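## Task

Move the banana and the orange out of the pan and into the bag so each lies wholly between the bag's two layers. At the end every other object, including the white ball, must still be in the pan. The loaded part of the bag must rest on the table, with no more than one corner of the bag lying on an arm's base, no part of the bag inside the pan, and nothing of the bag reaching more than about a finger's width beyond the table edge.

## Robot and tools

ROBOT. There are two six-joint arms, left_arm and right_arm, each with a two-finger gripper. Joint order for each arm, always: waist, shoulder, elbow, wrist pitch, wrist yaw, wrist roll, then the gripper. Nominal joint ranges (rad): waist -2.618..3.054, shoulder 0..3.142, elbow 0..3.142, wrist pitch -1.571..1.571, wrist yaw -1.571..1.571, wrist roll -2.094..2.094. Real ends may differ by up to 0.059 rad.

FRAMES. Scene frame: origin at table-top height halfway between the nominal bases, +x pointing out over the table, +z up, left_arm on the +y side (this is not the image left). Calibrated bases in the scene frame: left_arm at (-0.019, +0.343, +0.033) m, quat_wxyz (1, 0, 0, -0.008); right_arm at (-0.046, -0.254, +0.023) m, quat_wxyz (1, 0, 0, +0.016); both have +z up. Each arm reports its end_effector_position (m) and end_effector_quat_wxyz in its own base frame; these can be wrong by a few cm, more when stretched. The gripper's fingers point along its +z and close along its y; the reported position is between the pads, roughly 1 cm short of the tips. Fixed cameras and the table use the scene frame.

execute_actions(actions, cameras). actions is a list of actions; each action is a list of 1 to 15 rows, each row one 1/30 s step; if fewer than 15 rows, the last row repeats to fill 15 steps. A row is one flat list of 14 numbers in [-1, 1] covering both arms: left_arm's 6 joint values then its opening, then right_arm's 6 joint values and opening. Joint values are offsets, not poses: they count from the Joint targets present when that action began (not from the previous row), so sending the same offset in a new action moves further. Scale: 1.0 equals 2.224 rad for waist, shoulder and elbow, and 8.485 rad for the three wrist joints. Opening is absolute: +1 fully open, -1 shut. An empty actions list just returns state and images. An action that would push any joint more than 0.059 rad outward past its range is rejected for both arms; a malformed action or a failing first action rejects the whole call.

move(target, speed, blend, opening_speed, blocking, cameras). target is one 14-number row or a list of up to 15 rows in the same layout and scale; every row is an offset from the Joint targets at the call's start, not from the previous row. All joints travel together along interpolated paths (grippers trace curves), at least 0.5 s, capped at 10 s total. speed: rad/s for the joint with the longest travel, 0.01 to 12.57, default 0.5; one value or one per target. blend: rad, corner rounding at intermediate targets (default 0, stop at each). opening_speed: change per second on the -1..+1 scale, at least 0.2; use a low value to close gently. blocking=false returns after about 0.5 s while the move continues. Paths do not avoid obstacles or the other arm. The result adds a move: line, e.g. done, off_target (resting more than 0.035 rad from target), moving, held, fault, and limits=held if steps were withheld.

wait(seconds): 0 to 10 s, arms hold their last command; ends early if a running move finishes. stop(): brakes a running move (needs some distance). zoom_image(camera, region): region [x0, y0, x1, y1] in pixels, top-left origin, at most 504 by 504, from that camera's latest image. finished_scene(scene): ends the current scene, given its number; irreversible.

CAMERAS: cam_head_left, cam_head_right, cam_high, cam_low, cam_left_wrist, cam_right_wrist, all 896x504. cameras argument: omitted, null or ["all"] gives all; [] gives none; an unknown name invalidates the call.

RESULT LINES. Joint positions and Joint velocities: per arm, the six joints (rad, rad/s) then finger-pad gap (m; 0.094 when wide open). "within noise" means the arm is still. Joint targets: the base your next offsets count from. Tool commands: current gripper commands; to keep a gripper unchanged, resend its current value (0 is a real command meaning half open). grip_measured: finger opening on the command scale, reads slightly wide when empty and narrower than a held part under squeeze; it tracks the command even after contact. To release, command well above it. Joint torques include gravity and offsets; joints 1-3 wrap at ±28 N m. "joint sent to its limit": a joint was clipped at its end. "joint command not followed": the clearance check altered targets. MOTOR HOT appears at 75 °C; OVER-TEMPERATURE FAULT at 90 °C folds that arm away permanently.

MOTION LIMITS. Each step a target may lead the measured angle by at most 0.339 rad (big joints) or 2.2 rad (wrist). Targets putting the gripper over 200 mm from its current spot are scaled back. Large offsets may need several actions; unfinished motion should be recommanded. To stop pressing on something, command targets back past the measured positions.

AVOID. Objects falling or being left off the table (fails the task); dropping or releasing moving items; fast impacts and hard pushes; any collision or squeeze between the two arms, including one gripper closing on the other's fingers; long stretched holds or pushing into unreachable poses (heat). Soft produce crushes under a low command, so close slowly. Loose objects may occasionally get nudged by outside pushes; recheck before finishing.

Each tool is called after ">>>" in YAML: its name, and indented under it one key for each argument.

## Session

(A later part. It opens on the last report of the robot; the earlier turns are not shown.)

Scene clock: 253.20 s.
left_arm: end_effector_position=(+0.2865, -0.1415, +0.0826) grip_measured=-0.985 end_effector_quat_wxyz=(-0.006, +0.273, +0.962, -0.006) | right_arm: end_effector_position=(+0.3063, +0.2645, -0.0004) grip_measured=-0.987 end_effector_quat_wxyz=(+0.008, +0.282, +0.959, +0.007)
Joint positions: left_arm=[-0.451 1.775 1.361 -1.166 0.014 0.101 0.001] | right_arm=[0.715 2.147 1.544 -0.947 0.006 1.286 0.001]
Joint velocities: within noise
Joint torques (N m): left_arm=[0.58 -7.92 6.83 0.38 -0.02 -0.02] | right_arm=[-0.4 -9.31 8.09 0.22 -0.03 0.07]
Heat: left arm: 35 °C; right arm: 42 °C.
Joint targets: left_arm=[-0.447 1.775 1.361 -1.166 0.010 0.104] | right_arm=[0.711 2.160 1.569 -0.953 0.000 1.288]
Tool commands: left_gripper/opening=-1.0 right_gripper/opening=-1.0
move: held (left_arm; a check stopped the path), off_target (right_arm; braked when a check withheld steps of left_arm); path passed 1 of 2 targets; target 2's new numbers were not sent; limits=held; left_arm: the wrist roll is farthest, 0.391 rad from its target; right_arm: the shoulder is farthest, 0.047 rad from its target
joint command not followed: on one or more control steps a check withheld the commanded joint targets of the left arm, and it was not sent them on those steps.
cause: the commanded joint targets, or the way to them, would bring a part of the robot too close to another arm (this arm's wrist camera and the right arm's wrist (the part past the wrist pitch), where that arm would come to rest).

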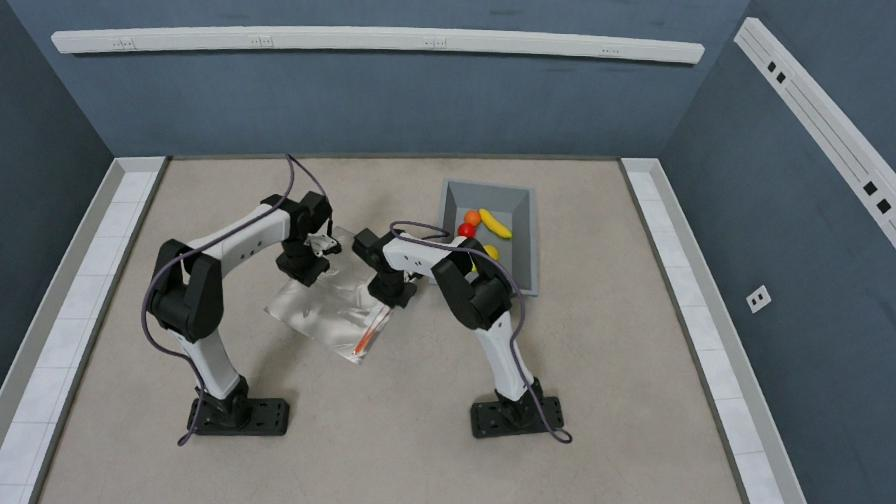

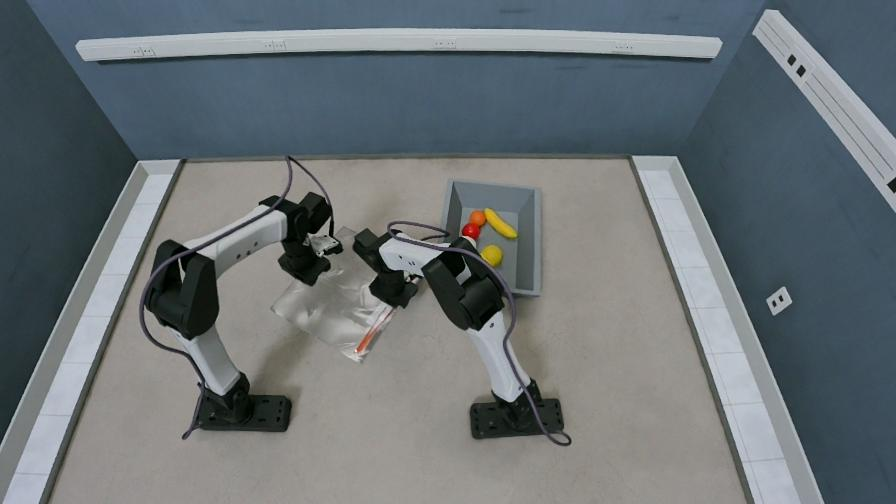

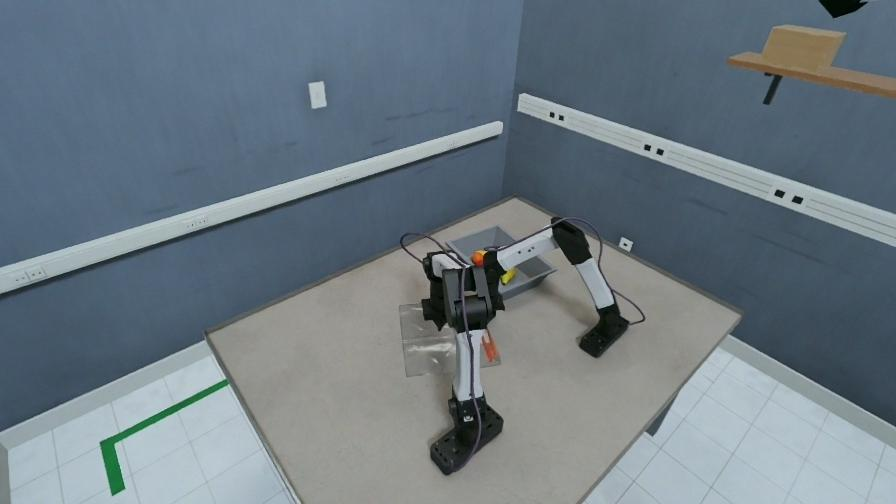

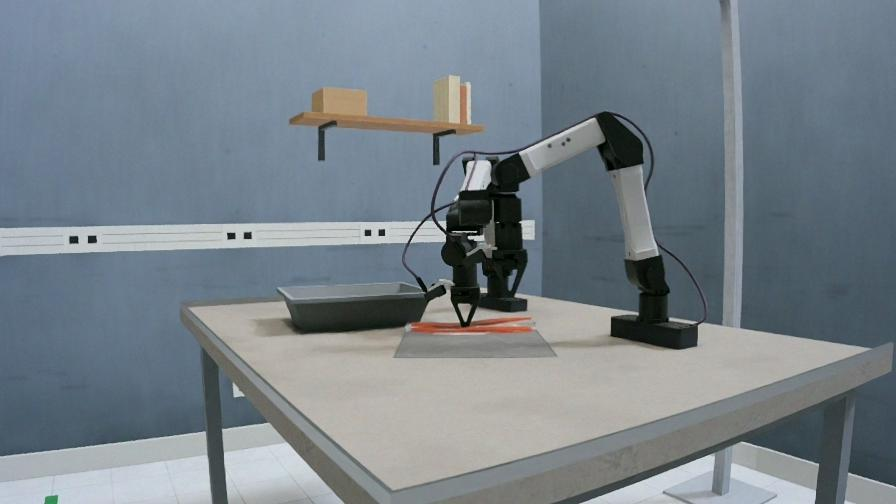

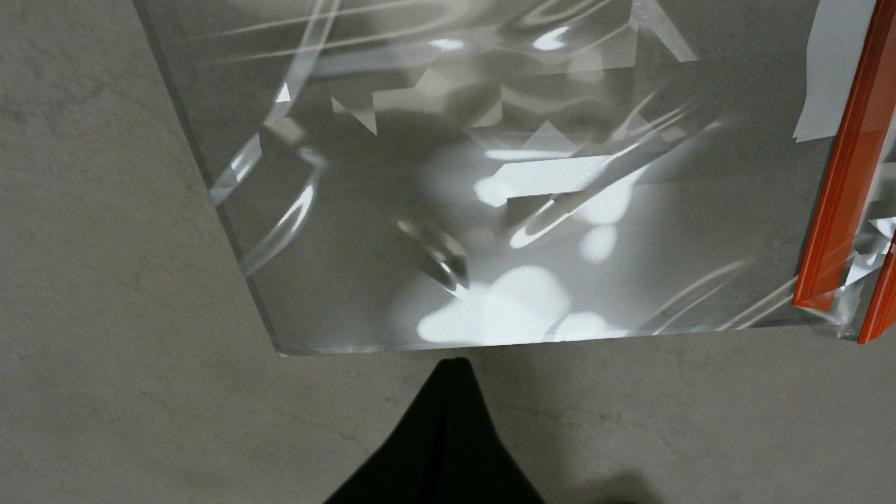

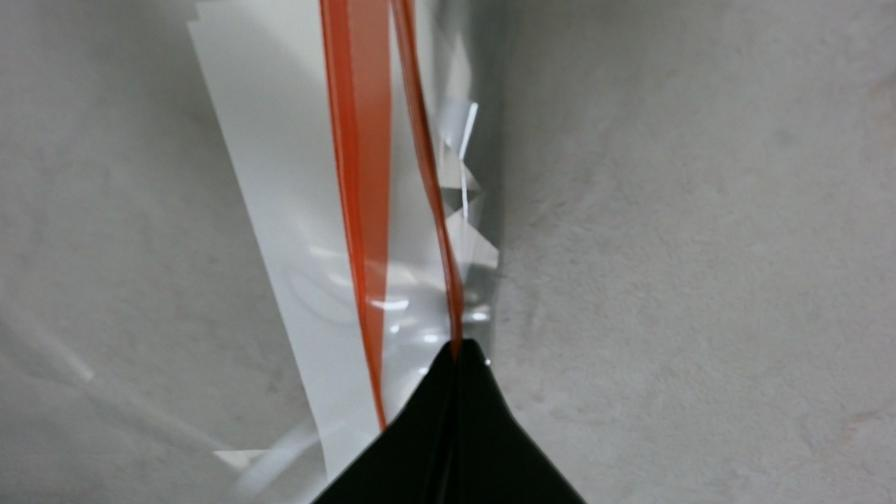

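>>> move:
  target:
    - [0,0,0,0,0,0,-1,0,0,0,0,0,0,-0.75]
    - [0,0,0,0,0,0,-1,0,-0.18,-0.02,-0.03,0,0,-0.75]
    - [0,0,0,0,0,0,-1,-0.35,-0.57,-0.486,0.1147,0,-0.1518,-0.75]
  speed: [0.5,0.6,1.2]

>>> zoom_image:
  camera: "cam_head_left"
  region: [270, 200, 510, 380]

Scene clock: 256.93 s.
left_arm: end_effector_position=(+0.2865, -0.1415, +0.0826) grip_measured=-0.985 end_effector_quat_wxyz=(-0.006, +0.273, +0.962, -0.006) | right_arm: end_effector_position=(+0.3298, -0.0203, +0.1778) grip_measured=-0.751 end_effector_quat_wxyz=(+0.545, +0.029, +0.838, -0.015)
Joint positions: left_arm=[-0.451 1.775 1.361 -1.166 0.014 0.101 0.001] | right_arm=[-0.061 0.906 0.491 -0.001 0.002 0.008 0.012]
Joint velocities: within noise
Joint torques (N m): left_arm=[0.55 -7.91 6.87 0.38 -0.02 -0.03] | right_arm=[-0.69 -3.12 7.25 2.15 -0.04 0.03]
Heat: left arm: 35 °C; right arm: 42 °C.
Joint targets: left_arm=[-0.447 1.775 1.361 -1.166 0.010 0.104] | right_arm=[-0.068 0.892 0.488 0.021 0.000 0.000]
move: done

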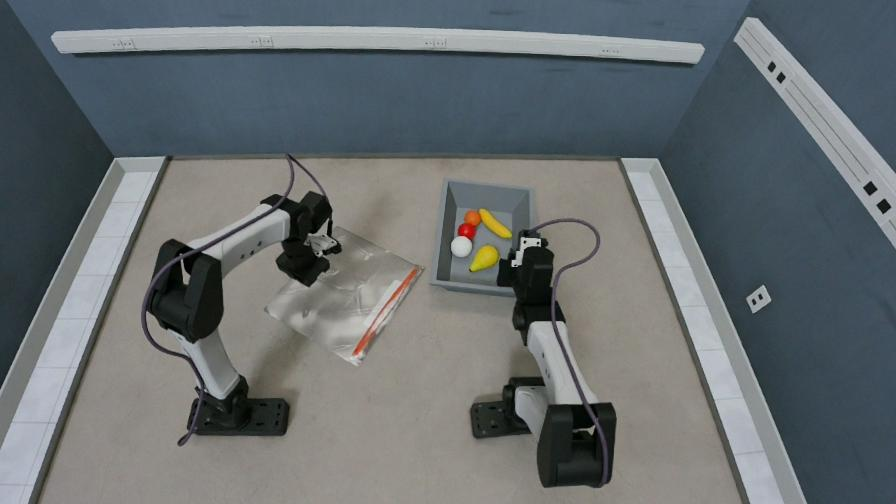

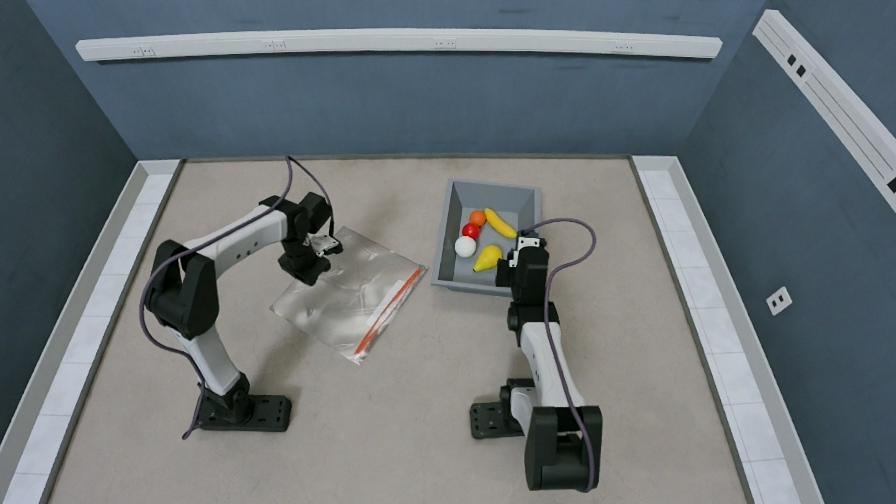

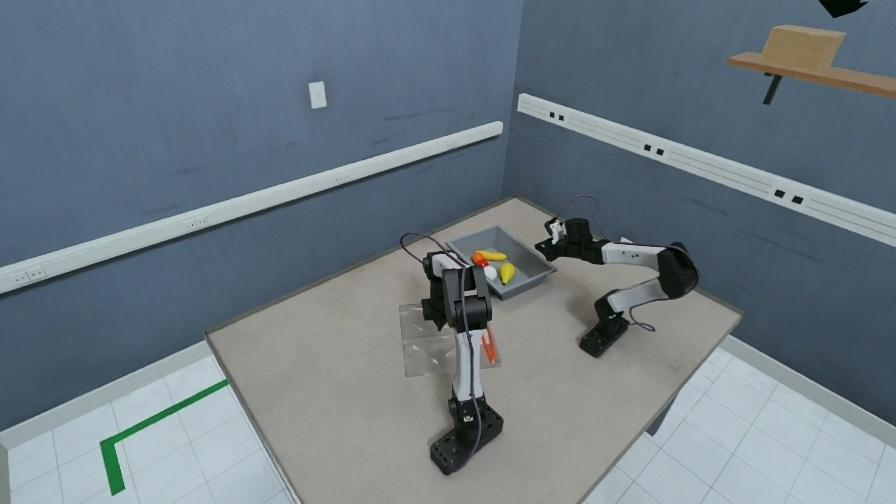

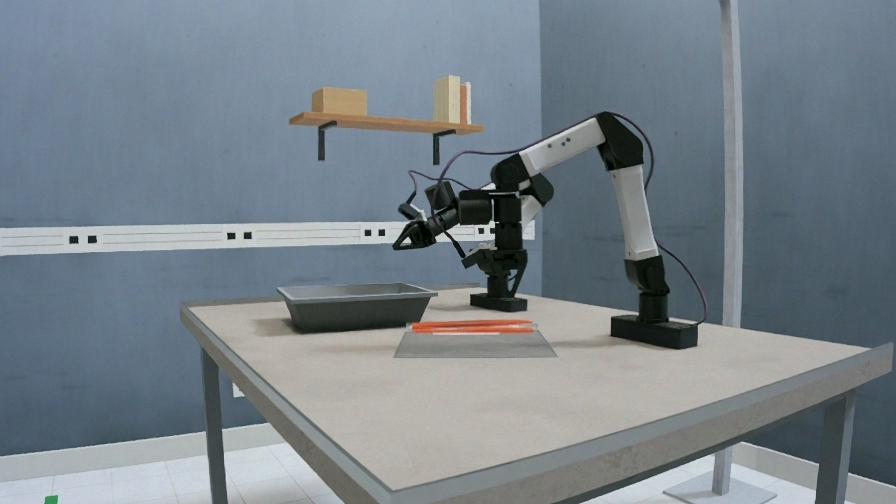

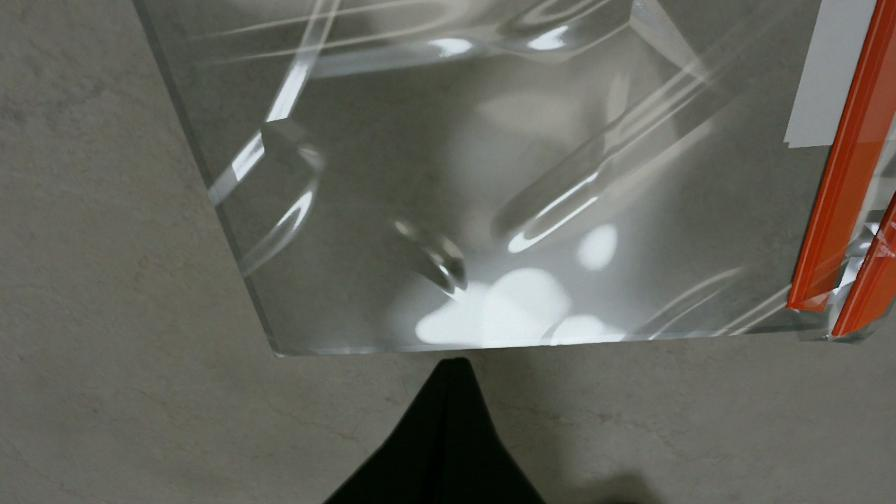

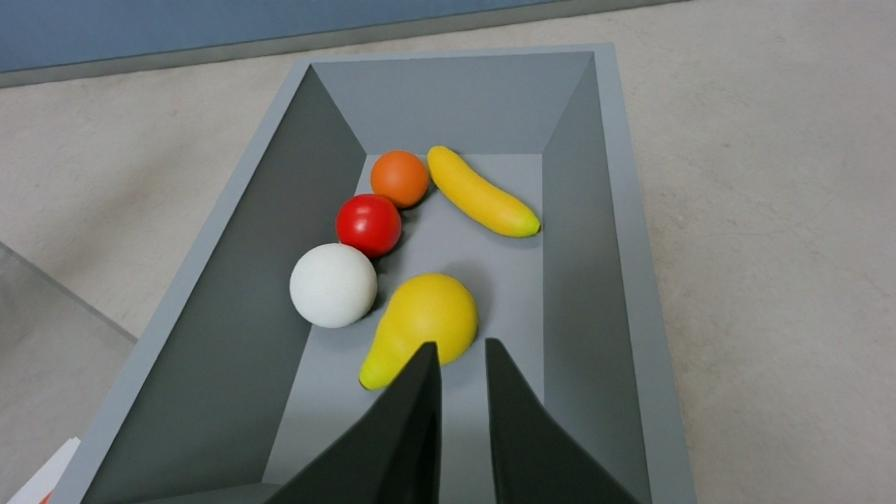

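Scaled by 2.100 from the camera's 896x504 image, which has a finer 1280x720 frame.

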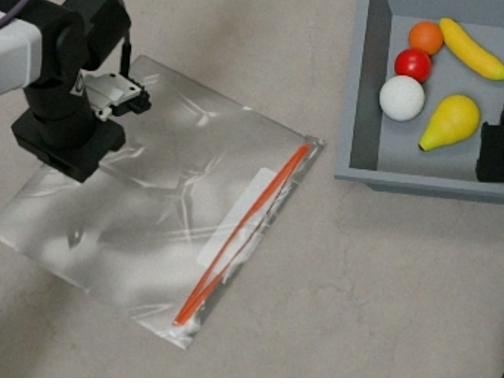

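>>> move:
  target:
    - [-0.156,0.0904,0.0769,0.0046,-0.0012,-0.0445,-0.1,0,0,0,0,0,0,-0.75]
    - [-0.156,0.1371,-0.0058,0.0385,-0.0012,-0.0445,-0.1,0,0,0,0,0,0,-0.75]
  speed: 0.7

Scene clock: 259.47 s.
left_arm: end_effector_position=(+0.2530, -0.2628, -0.0168) grip_measured=-0.102 end_effector_quat_wxyz=(-0.014, +0.265, +0.964, +0.001) | right_arm: end_effector_position=(+0.3298, -0.0203, +0.1779) grip_measured=-0.751 end_effector_quat_wxyz=(+0.546, +0.029, +0.837, -0.015)
Joint positions: left_arm=[-0.798 2.072 1.353 -0.877 0.013 -0.262 0.042] | right_arm=[-0.061 0.906 0.491 -0.001 0.002 0.008 0.012]
Joint velocities: within noise
Joint torques (N m): left_arm=[0.57 -9.28 5.7 0.73 -0.12 -0.16] | right_arm=[-0.66 -3.14 7.25 2.1 -0.04 -0.04]
Heat: left arm: 35 °C; right arm: 41 °C.
Joint targets: left_arm=[-0.794 2.080 1.348 -0.840 -0.001 -0.274] | right_arm=[-0.068 0.892 0.488 0.020 0.000 0.000]
move: off_target (left_arm); left_arm: the wrist pitch is farthest, 0.038 rad from its target

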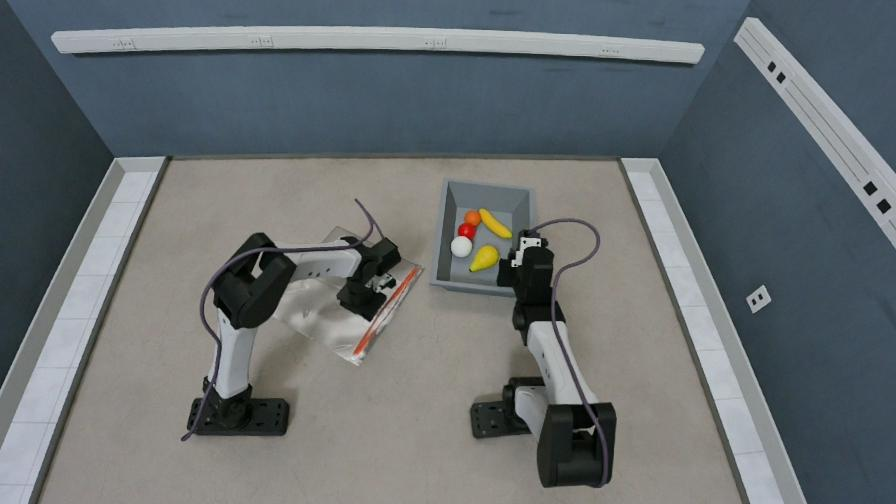

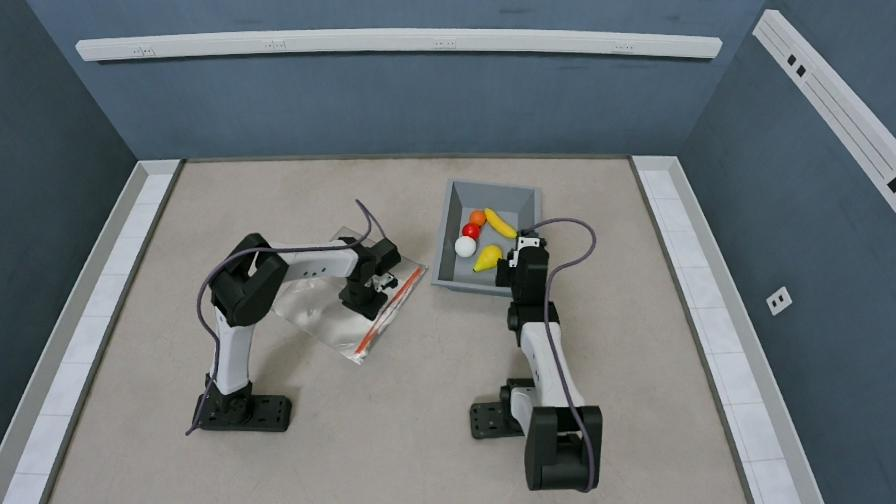

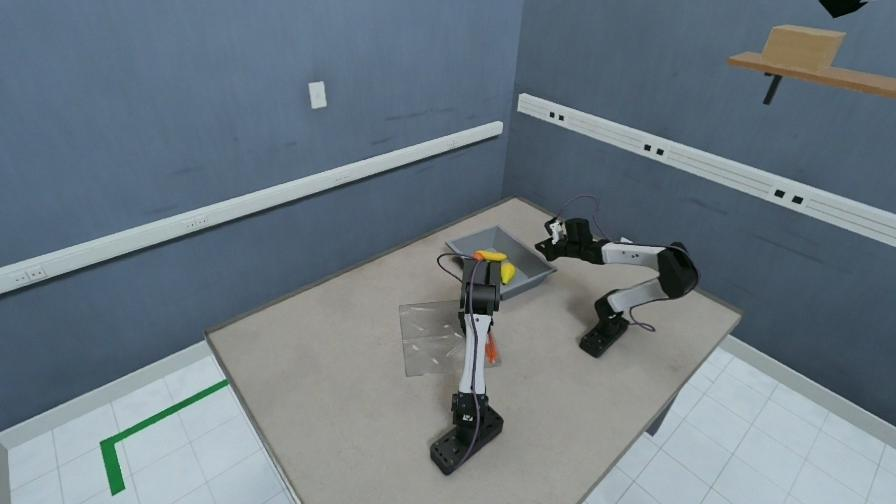

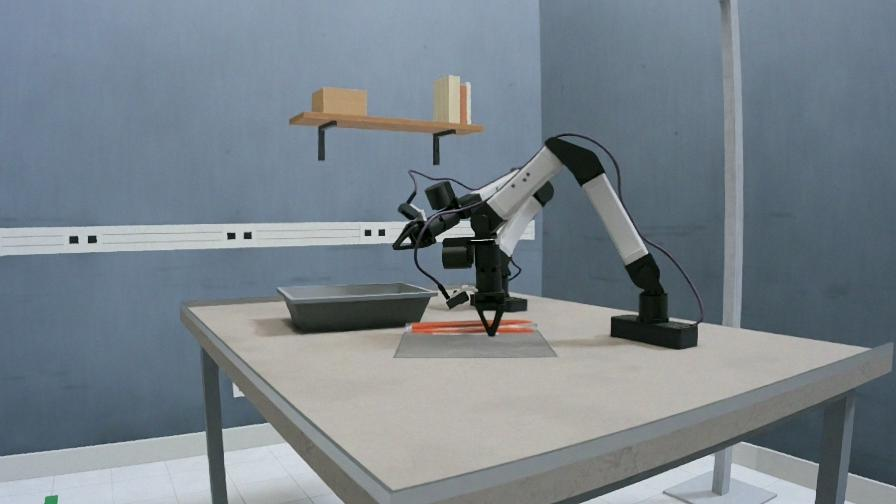

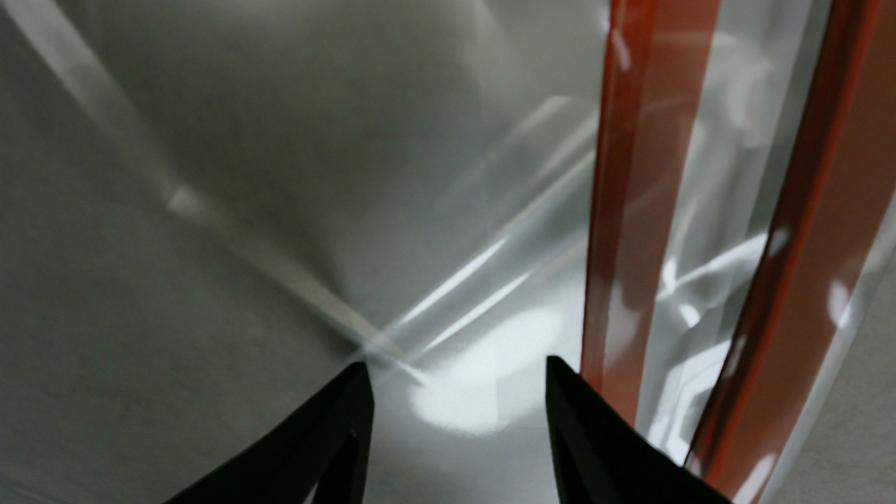

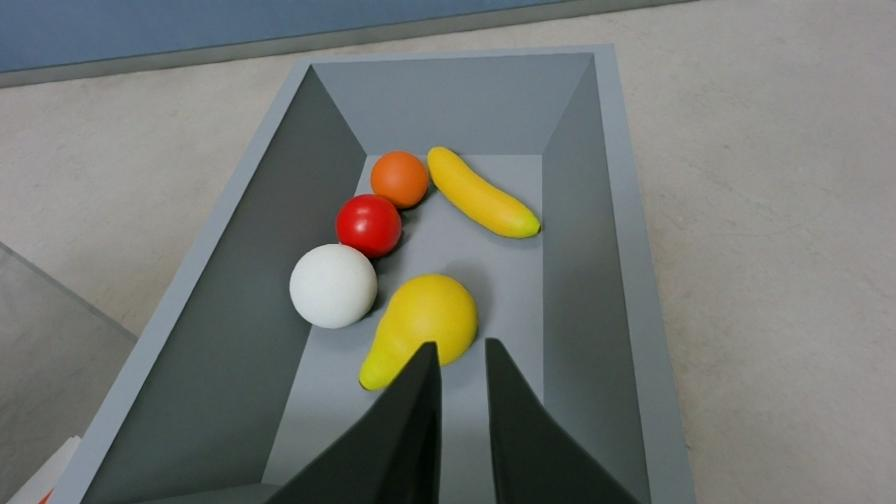

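>>> move:
  target:
    - [0.0,0.0225,-0.017,0.0105,0,0,-0.1,0,0,0,0,0,0,-0.75]
    - [0.0,0.0225,-0.017,0.0105,0,0,-1,0,0,0,0,0,0,-0.75]
    - [0.0,-0.0468,0.0827,-0.0339,0,0,-1,0,0,0,0,0,0,-0.75]
  speed: [0.3,0.3,0.25]
  opening_speed: 0.35

>>> zoom_image:
  camera: "cam_head_left"
  region: [270, 200, 510, 380]

>>> zoom_image:
  camera: "cam_low"
  region: [360, 250, 600, 380]

Scene clock: 265.37 s.
left_arm: end_effector_position=(+0.2543, -0.2641, +0.0452) grip_measured=-0.985 end_effector_quat_wxyz=(-0.018, +0.264, +0.964, +0.003) | right_arm: end_effector_position=(+0.3299, -0.0203, +0.1780) grip_measured=-0.751 end_effector_quat_wxyz=(+0.546, +0.029, +0.837, -0.015)
Joint positions: left_arm=[-0.798 2.003 1.514 -1.116 0.013 -0.263 0.001] | right_arm=[-0.061 0.906 0.491 -0.001 0.002 0.007 0.012]
Joint velocities: within noise
Joint torques (N m): left_arm=[0.59 -11.92 8.53 0.17 -0.12 -0.14] | right_arm=[-0.68 -3.15 7.25 2.1 -0.04 -0.04]
Heat: left arm: 36 °C; right arm: 40 °C.
Joint targets: left_arm=[-0.794 1.976 1.532 -1.127 0.000 -0.274] | right_arm=[-0.068 0.892 0.488 0.021 0.000 0.000]
move: done; target 2's new numbers were sent with left_arm's wrist pitch 0.106 rad from that target

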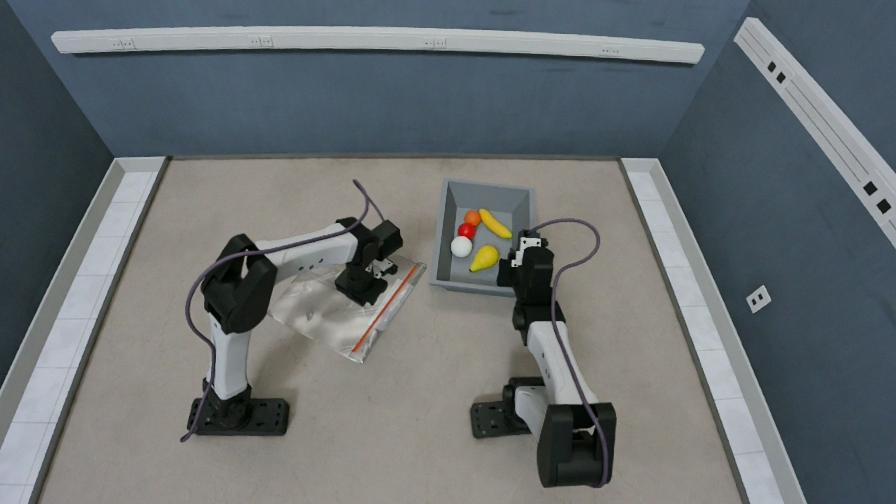

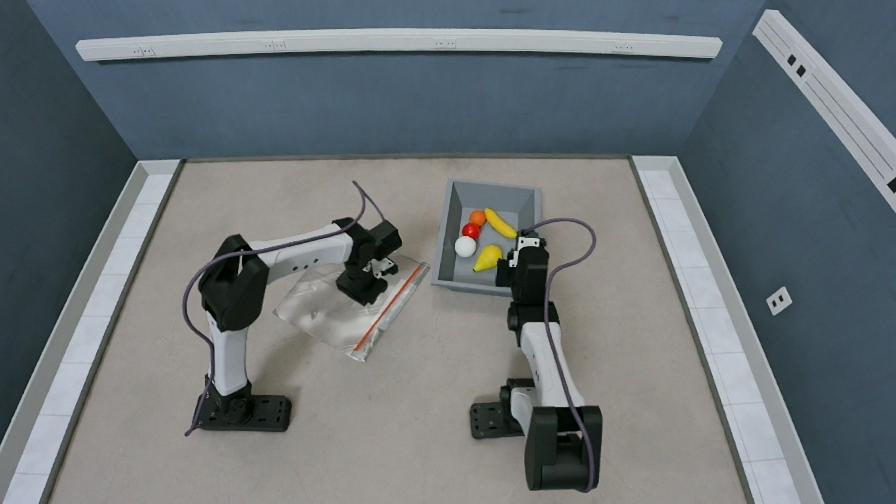

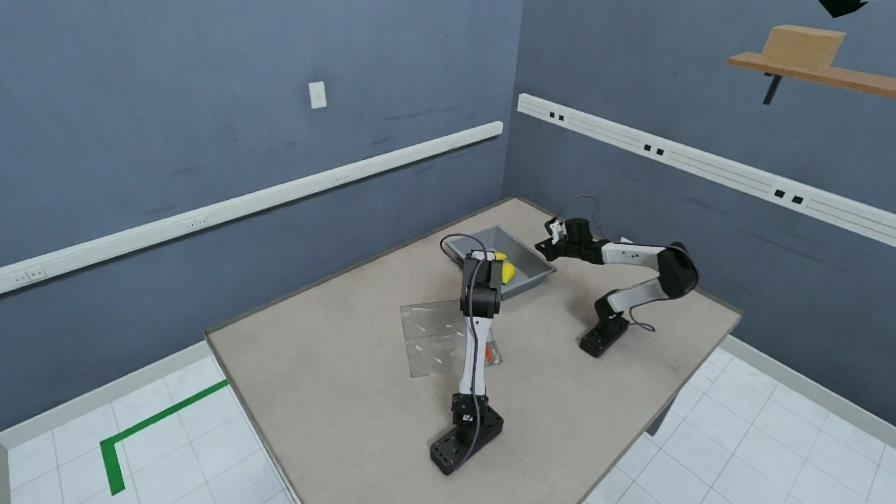

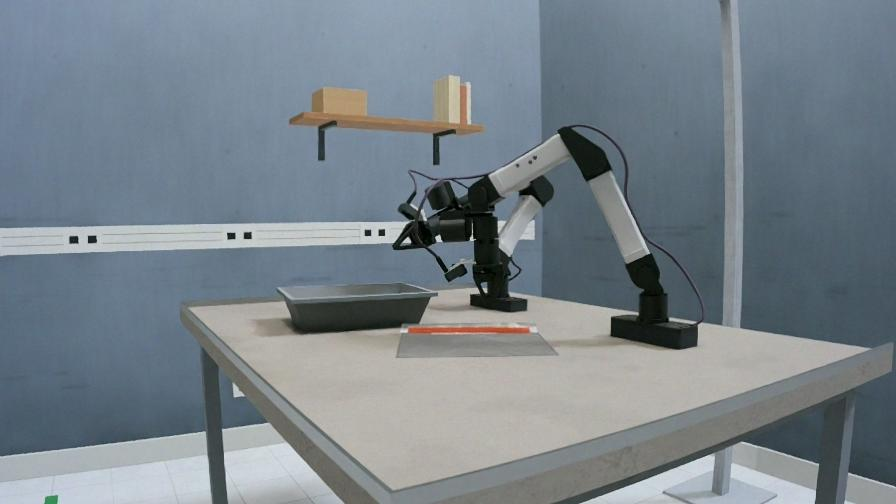

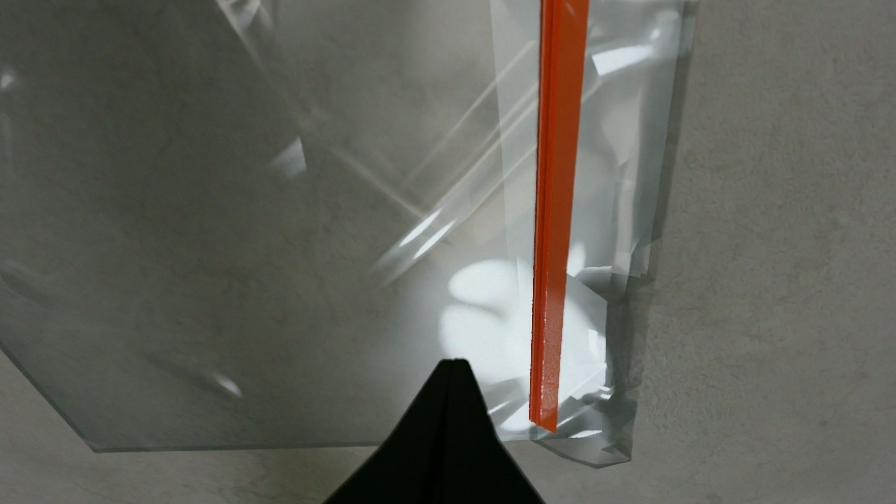

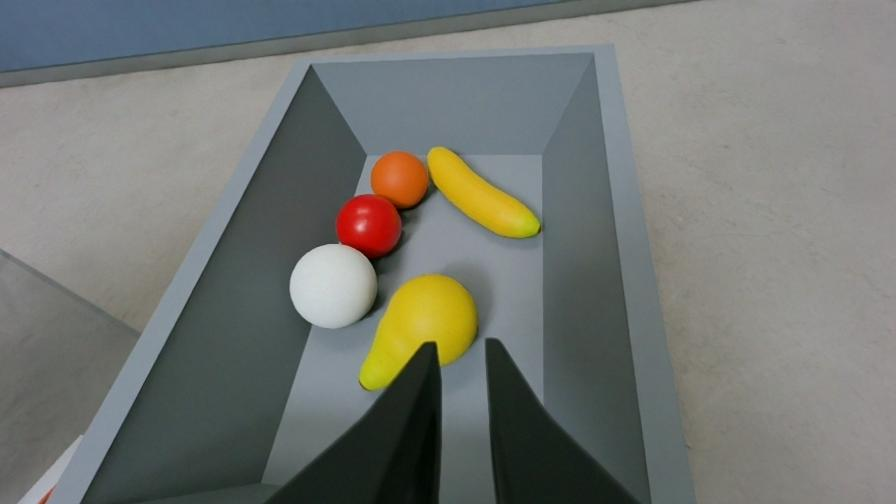

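Scaled by 2.100 from the camera's 896x504 image, which has a finer 1280x720 frame.

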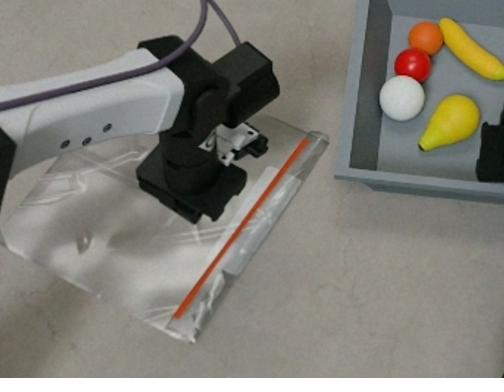

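Scaled by 2.100 from the camera's 896x504 image, which has a finer 1280x720 frame.

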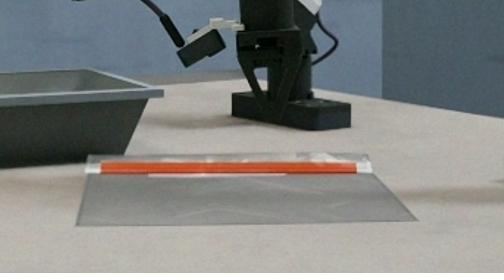

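>>> move:
  target:
    - [0.0,0.0468,-0.0827,0.0339,0,0,-0.1,0,0,0,0,0,0,-0.75]
    - [0.0,0.077,-0.107,0.048,0,0,-0.1,0,0,0,0,0,0,-0.75]
    - [0.0,0.077,-0.107,0.048,0,0,-1,0,0,0,0,0,0,-0.75]
    - [0.0,0,0,0,0,0,-1,0,0,0,0,0,0,-0.75]
  speed: [0.5,0.3,0.3,0.25]
  opening_speed: 0.35
  cameras: ["cam_left_wrist","cam_head_left","cam_low"]

>>> zoom_image:
  camera: "cam_head_left"
  region: [270, 200, 510, 380]

>>> zoom_image:
  camera: "cam_low"
  region: [360, 250, 600, 380]

Scene clock: 273.73 s.
left_arm: end_effector_position=(+0.2553, -0.2632, +0.0452) grip_measured=-0.985 end_effector_quat_wxyz=(-0.019, +0.262, +0.965, +0.002) | right_arm: end_effector_position=(+0.3299, -0.0203, +0.1780) grip_measured=-0.751 end_effector_quat_wxyz=(+0.546, +0.029, +0.837, -0.015)
Joint positions: left_arm=[-0.793 2.003 1.514 -1.116 0.015 -0.263 0.001] | right_arm=[-0.061 0.906 0.491 -0.001 0.002 0.007 0.012]
Joint velocities: within noise
Joint torques (N m): left_arm=[0.2 -11.92 8.53 0.19 -0.15 -0.14] | right_arm=[-0.66 -3.12 7.27 2.11 -0.04 -0.04]
Heat: left arm: 36 °C; right arm: 38 °C.
Joint targets: left_arm=[-0.794 1.976 1.532 -1.127 0.000 -0.274] | right_arm=[-0.068 0.892 0.488 0.021 0.000 0.000]
move: done; target 3's new numbers were sent with left_arm's wrist pitch 0.140 rad from that target
Images, in order (width x height): cam_head_left 896x504, cam_low 896x504, cam_left_wrist 896x504.

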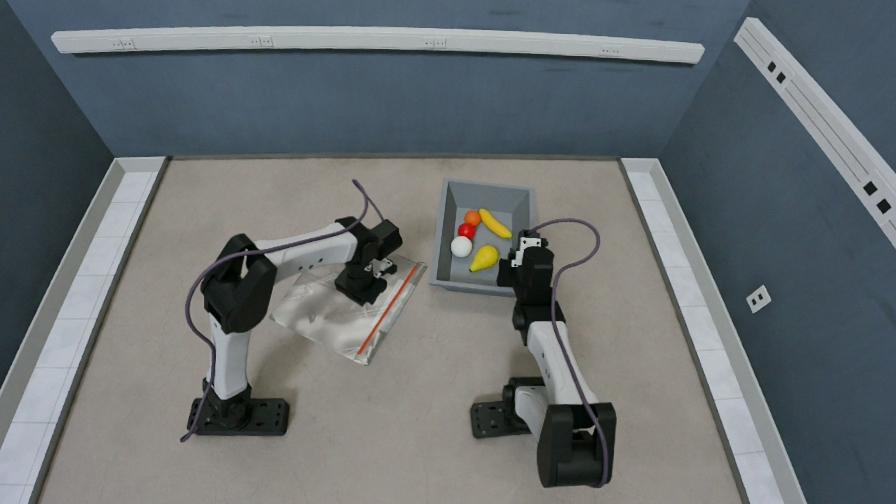

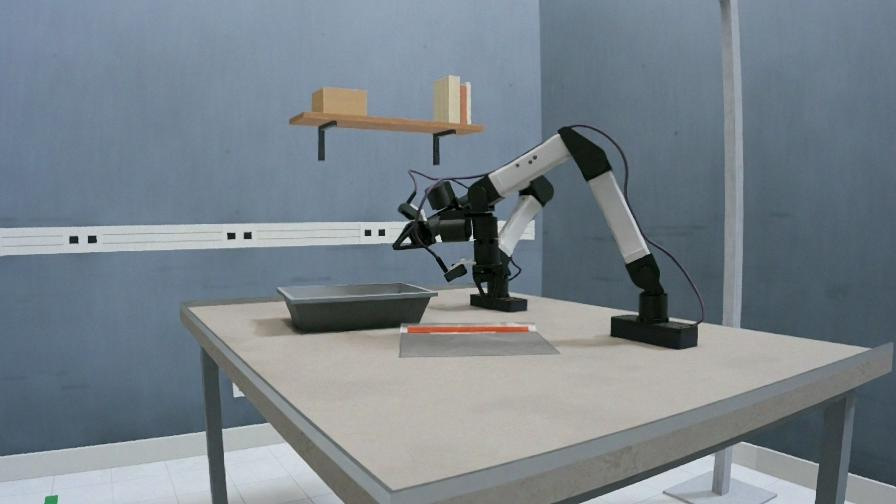

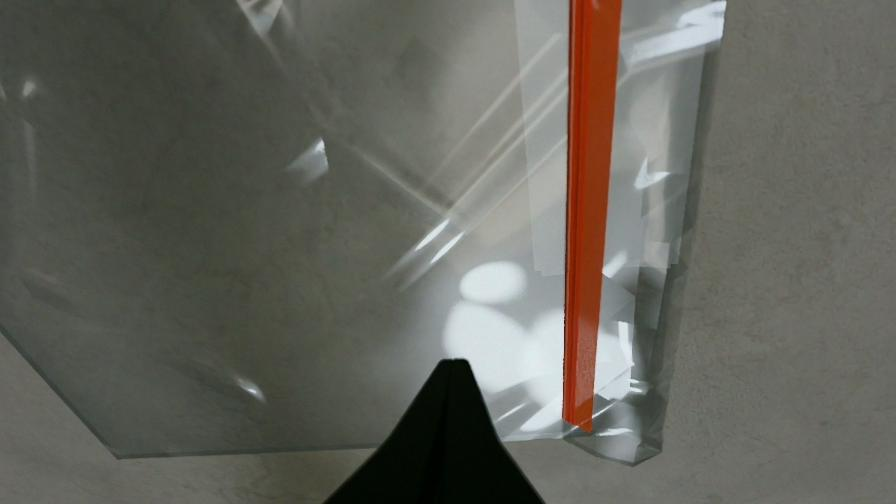

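Scaled by 2.100 from the camera's 896x504 image, which has a finer 1280x720 frame.

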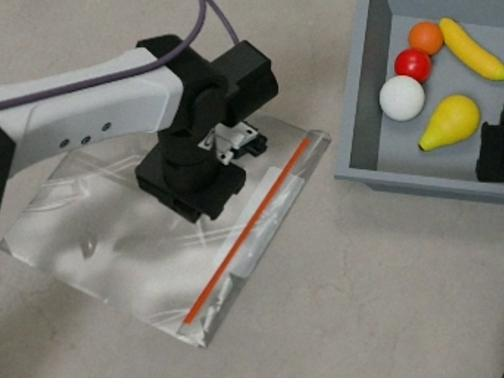

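Scaled by 2.100 from the camera's 896x504 image, which has a finer 1280x720 frame.

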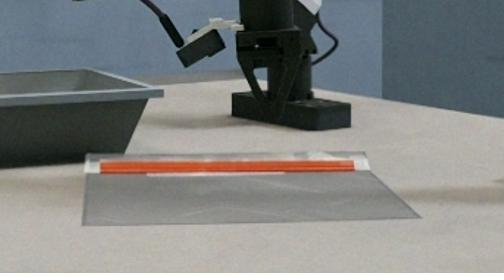

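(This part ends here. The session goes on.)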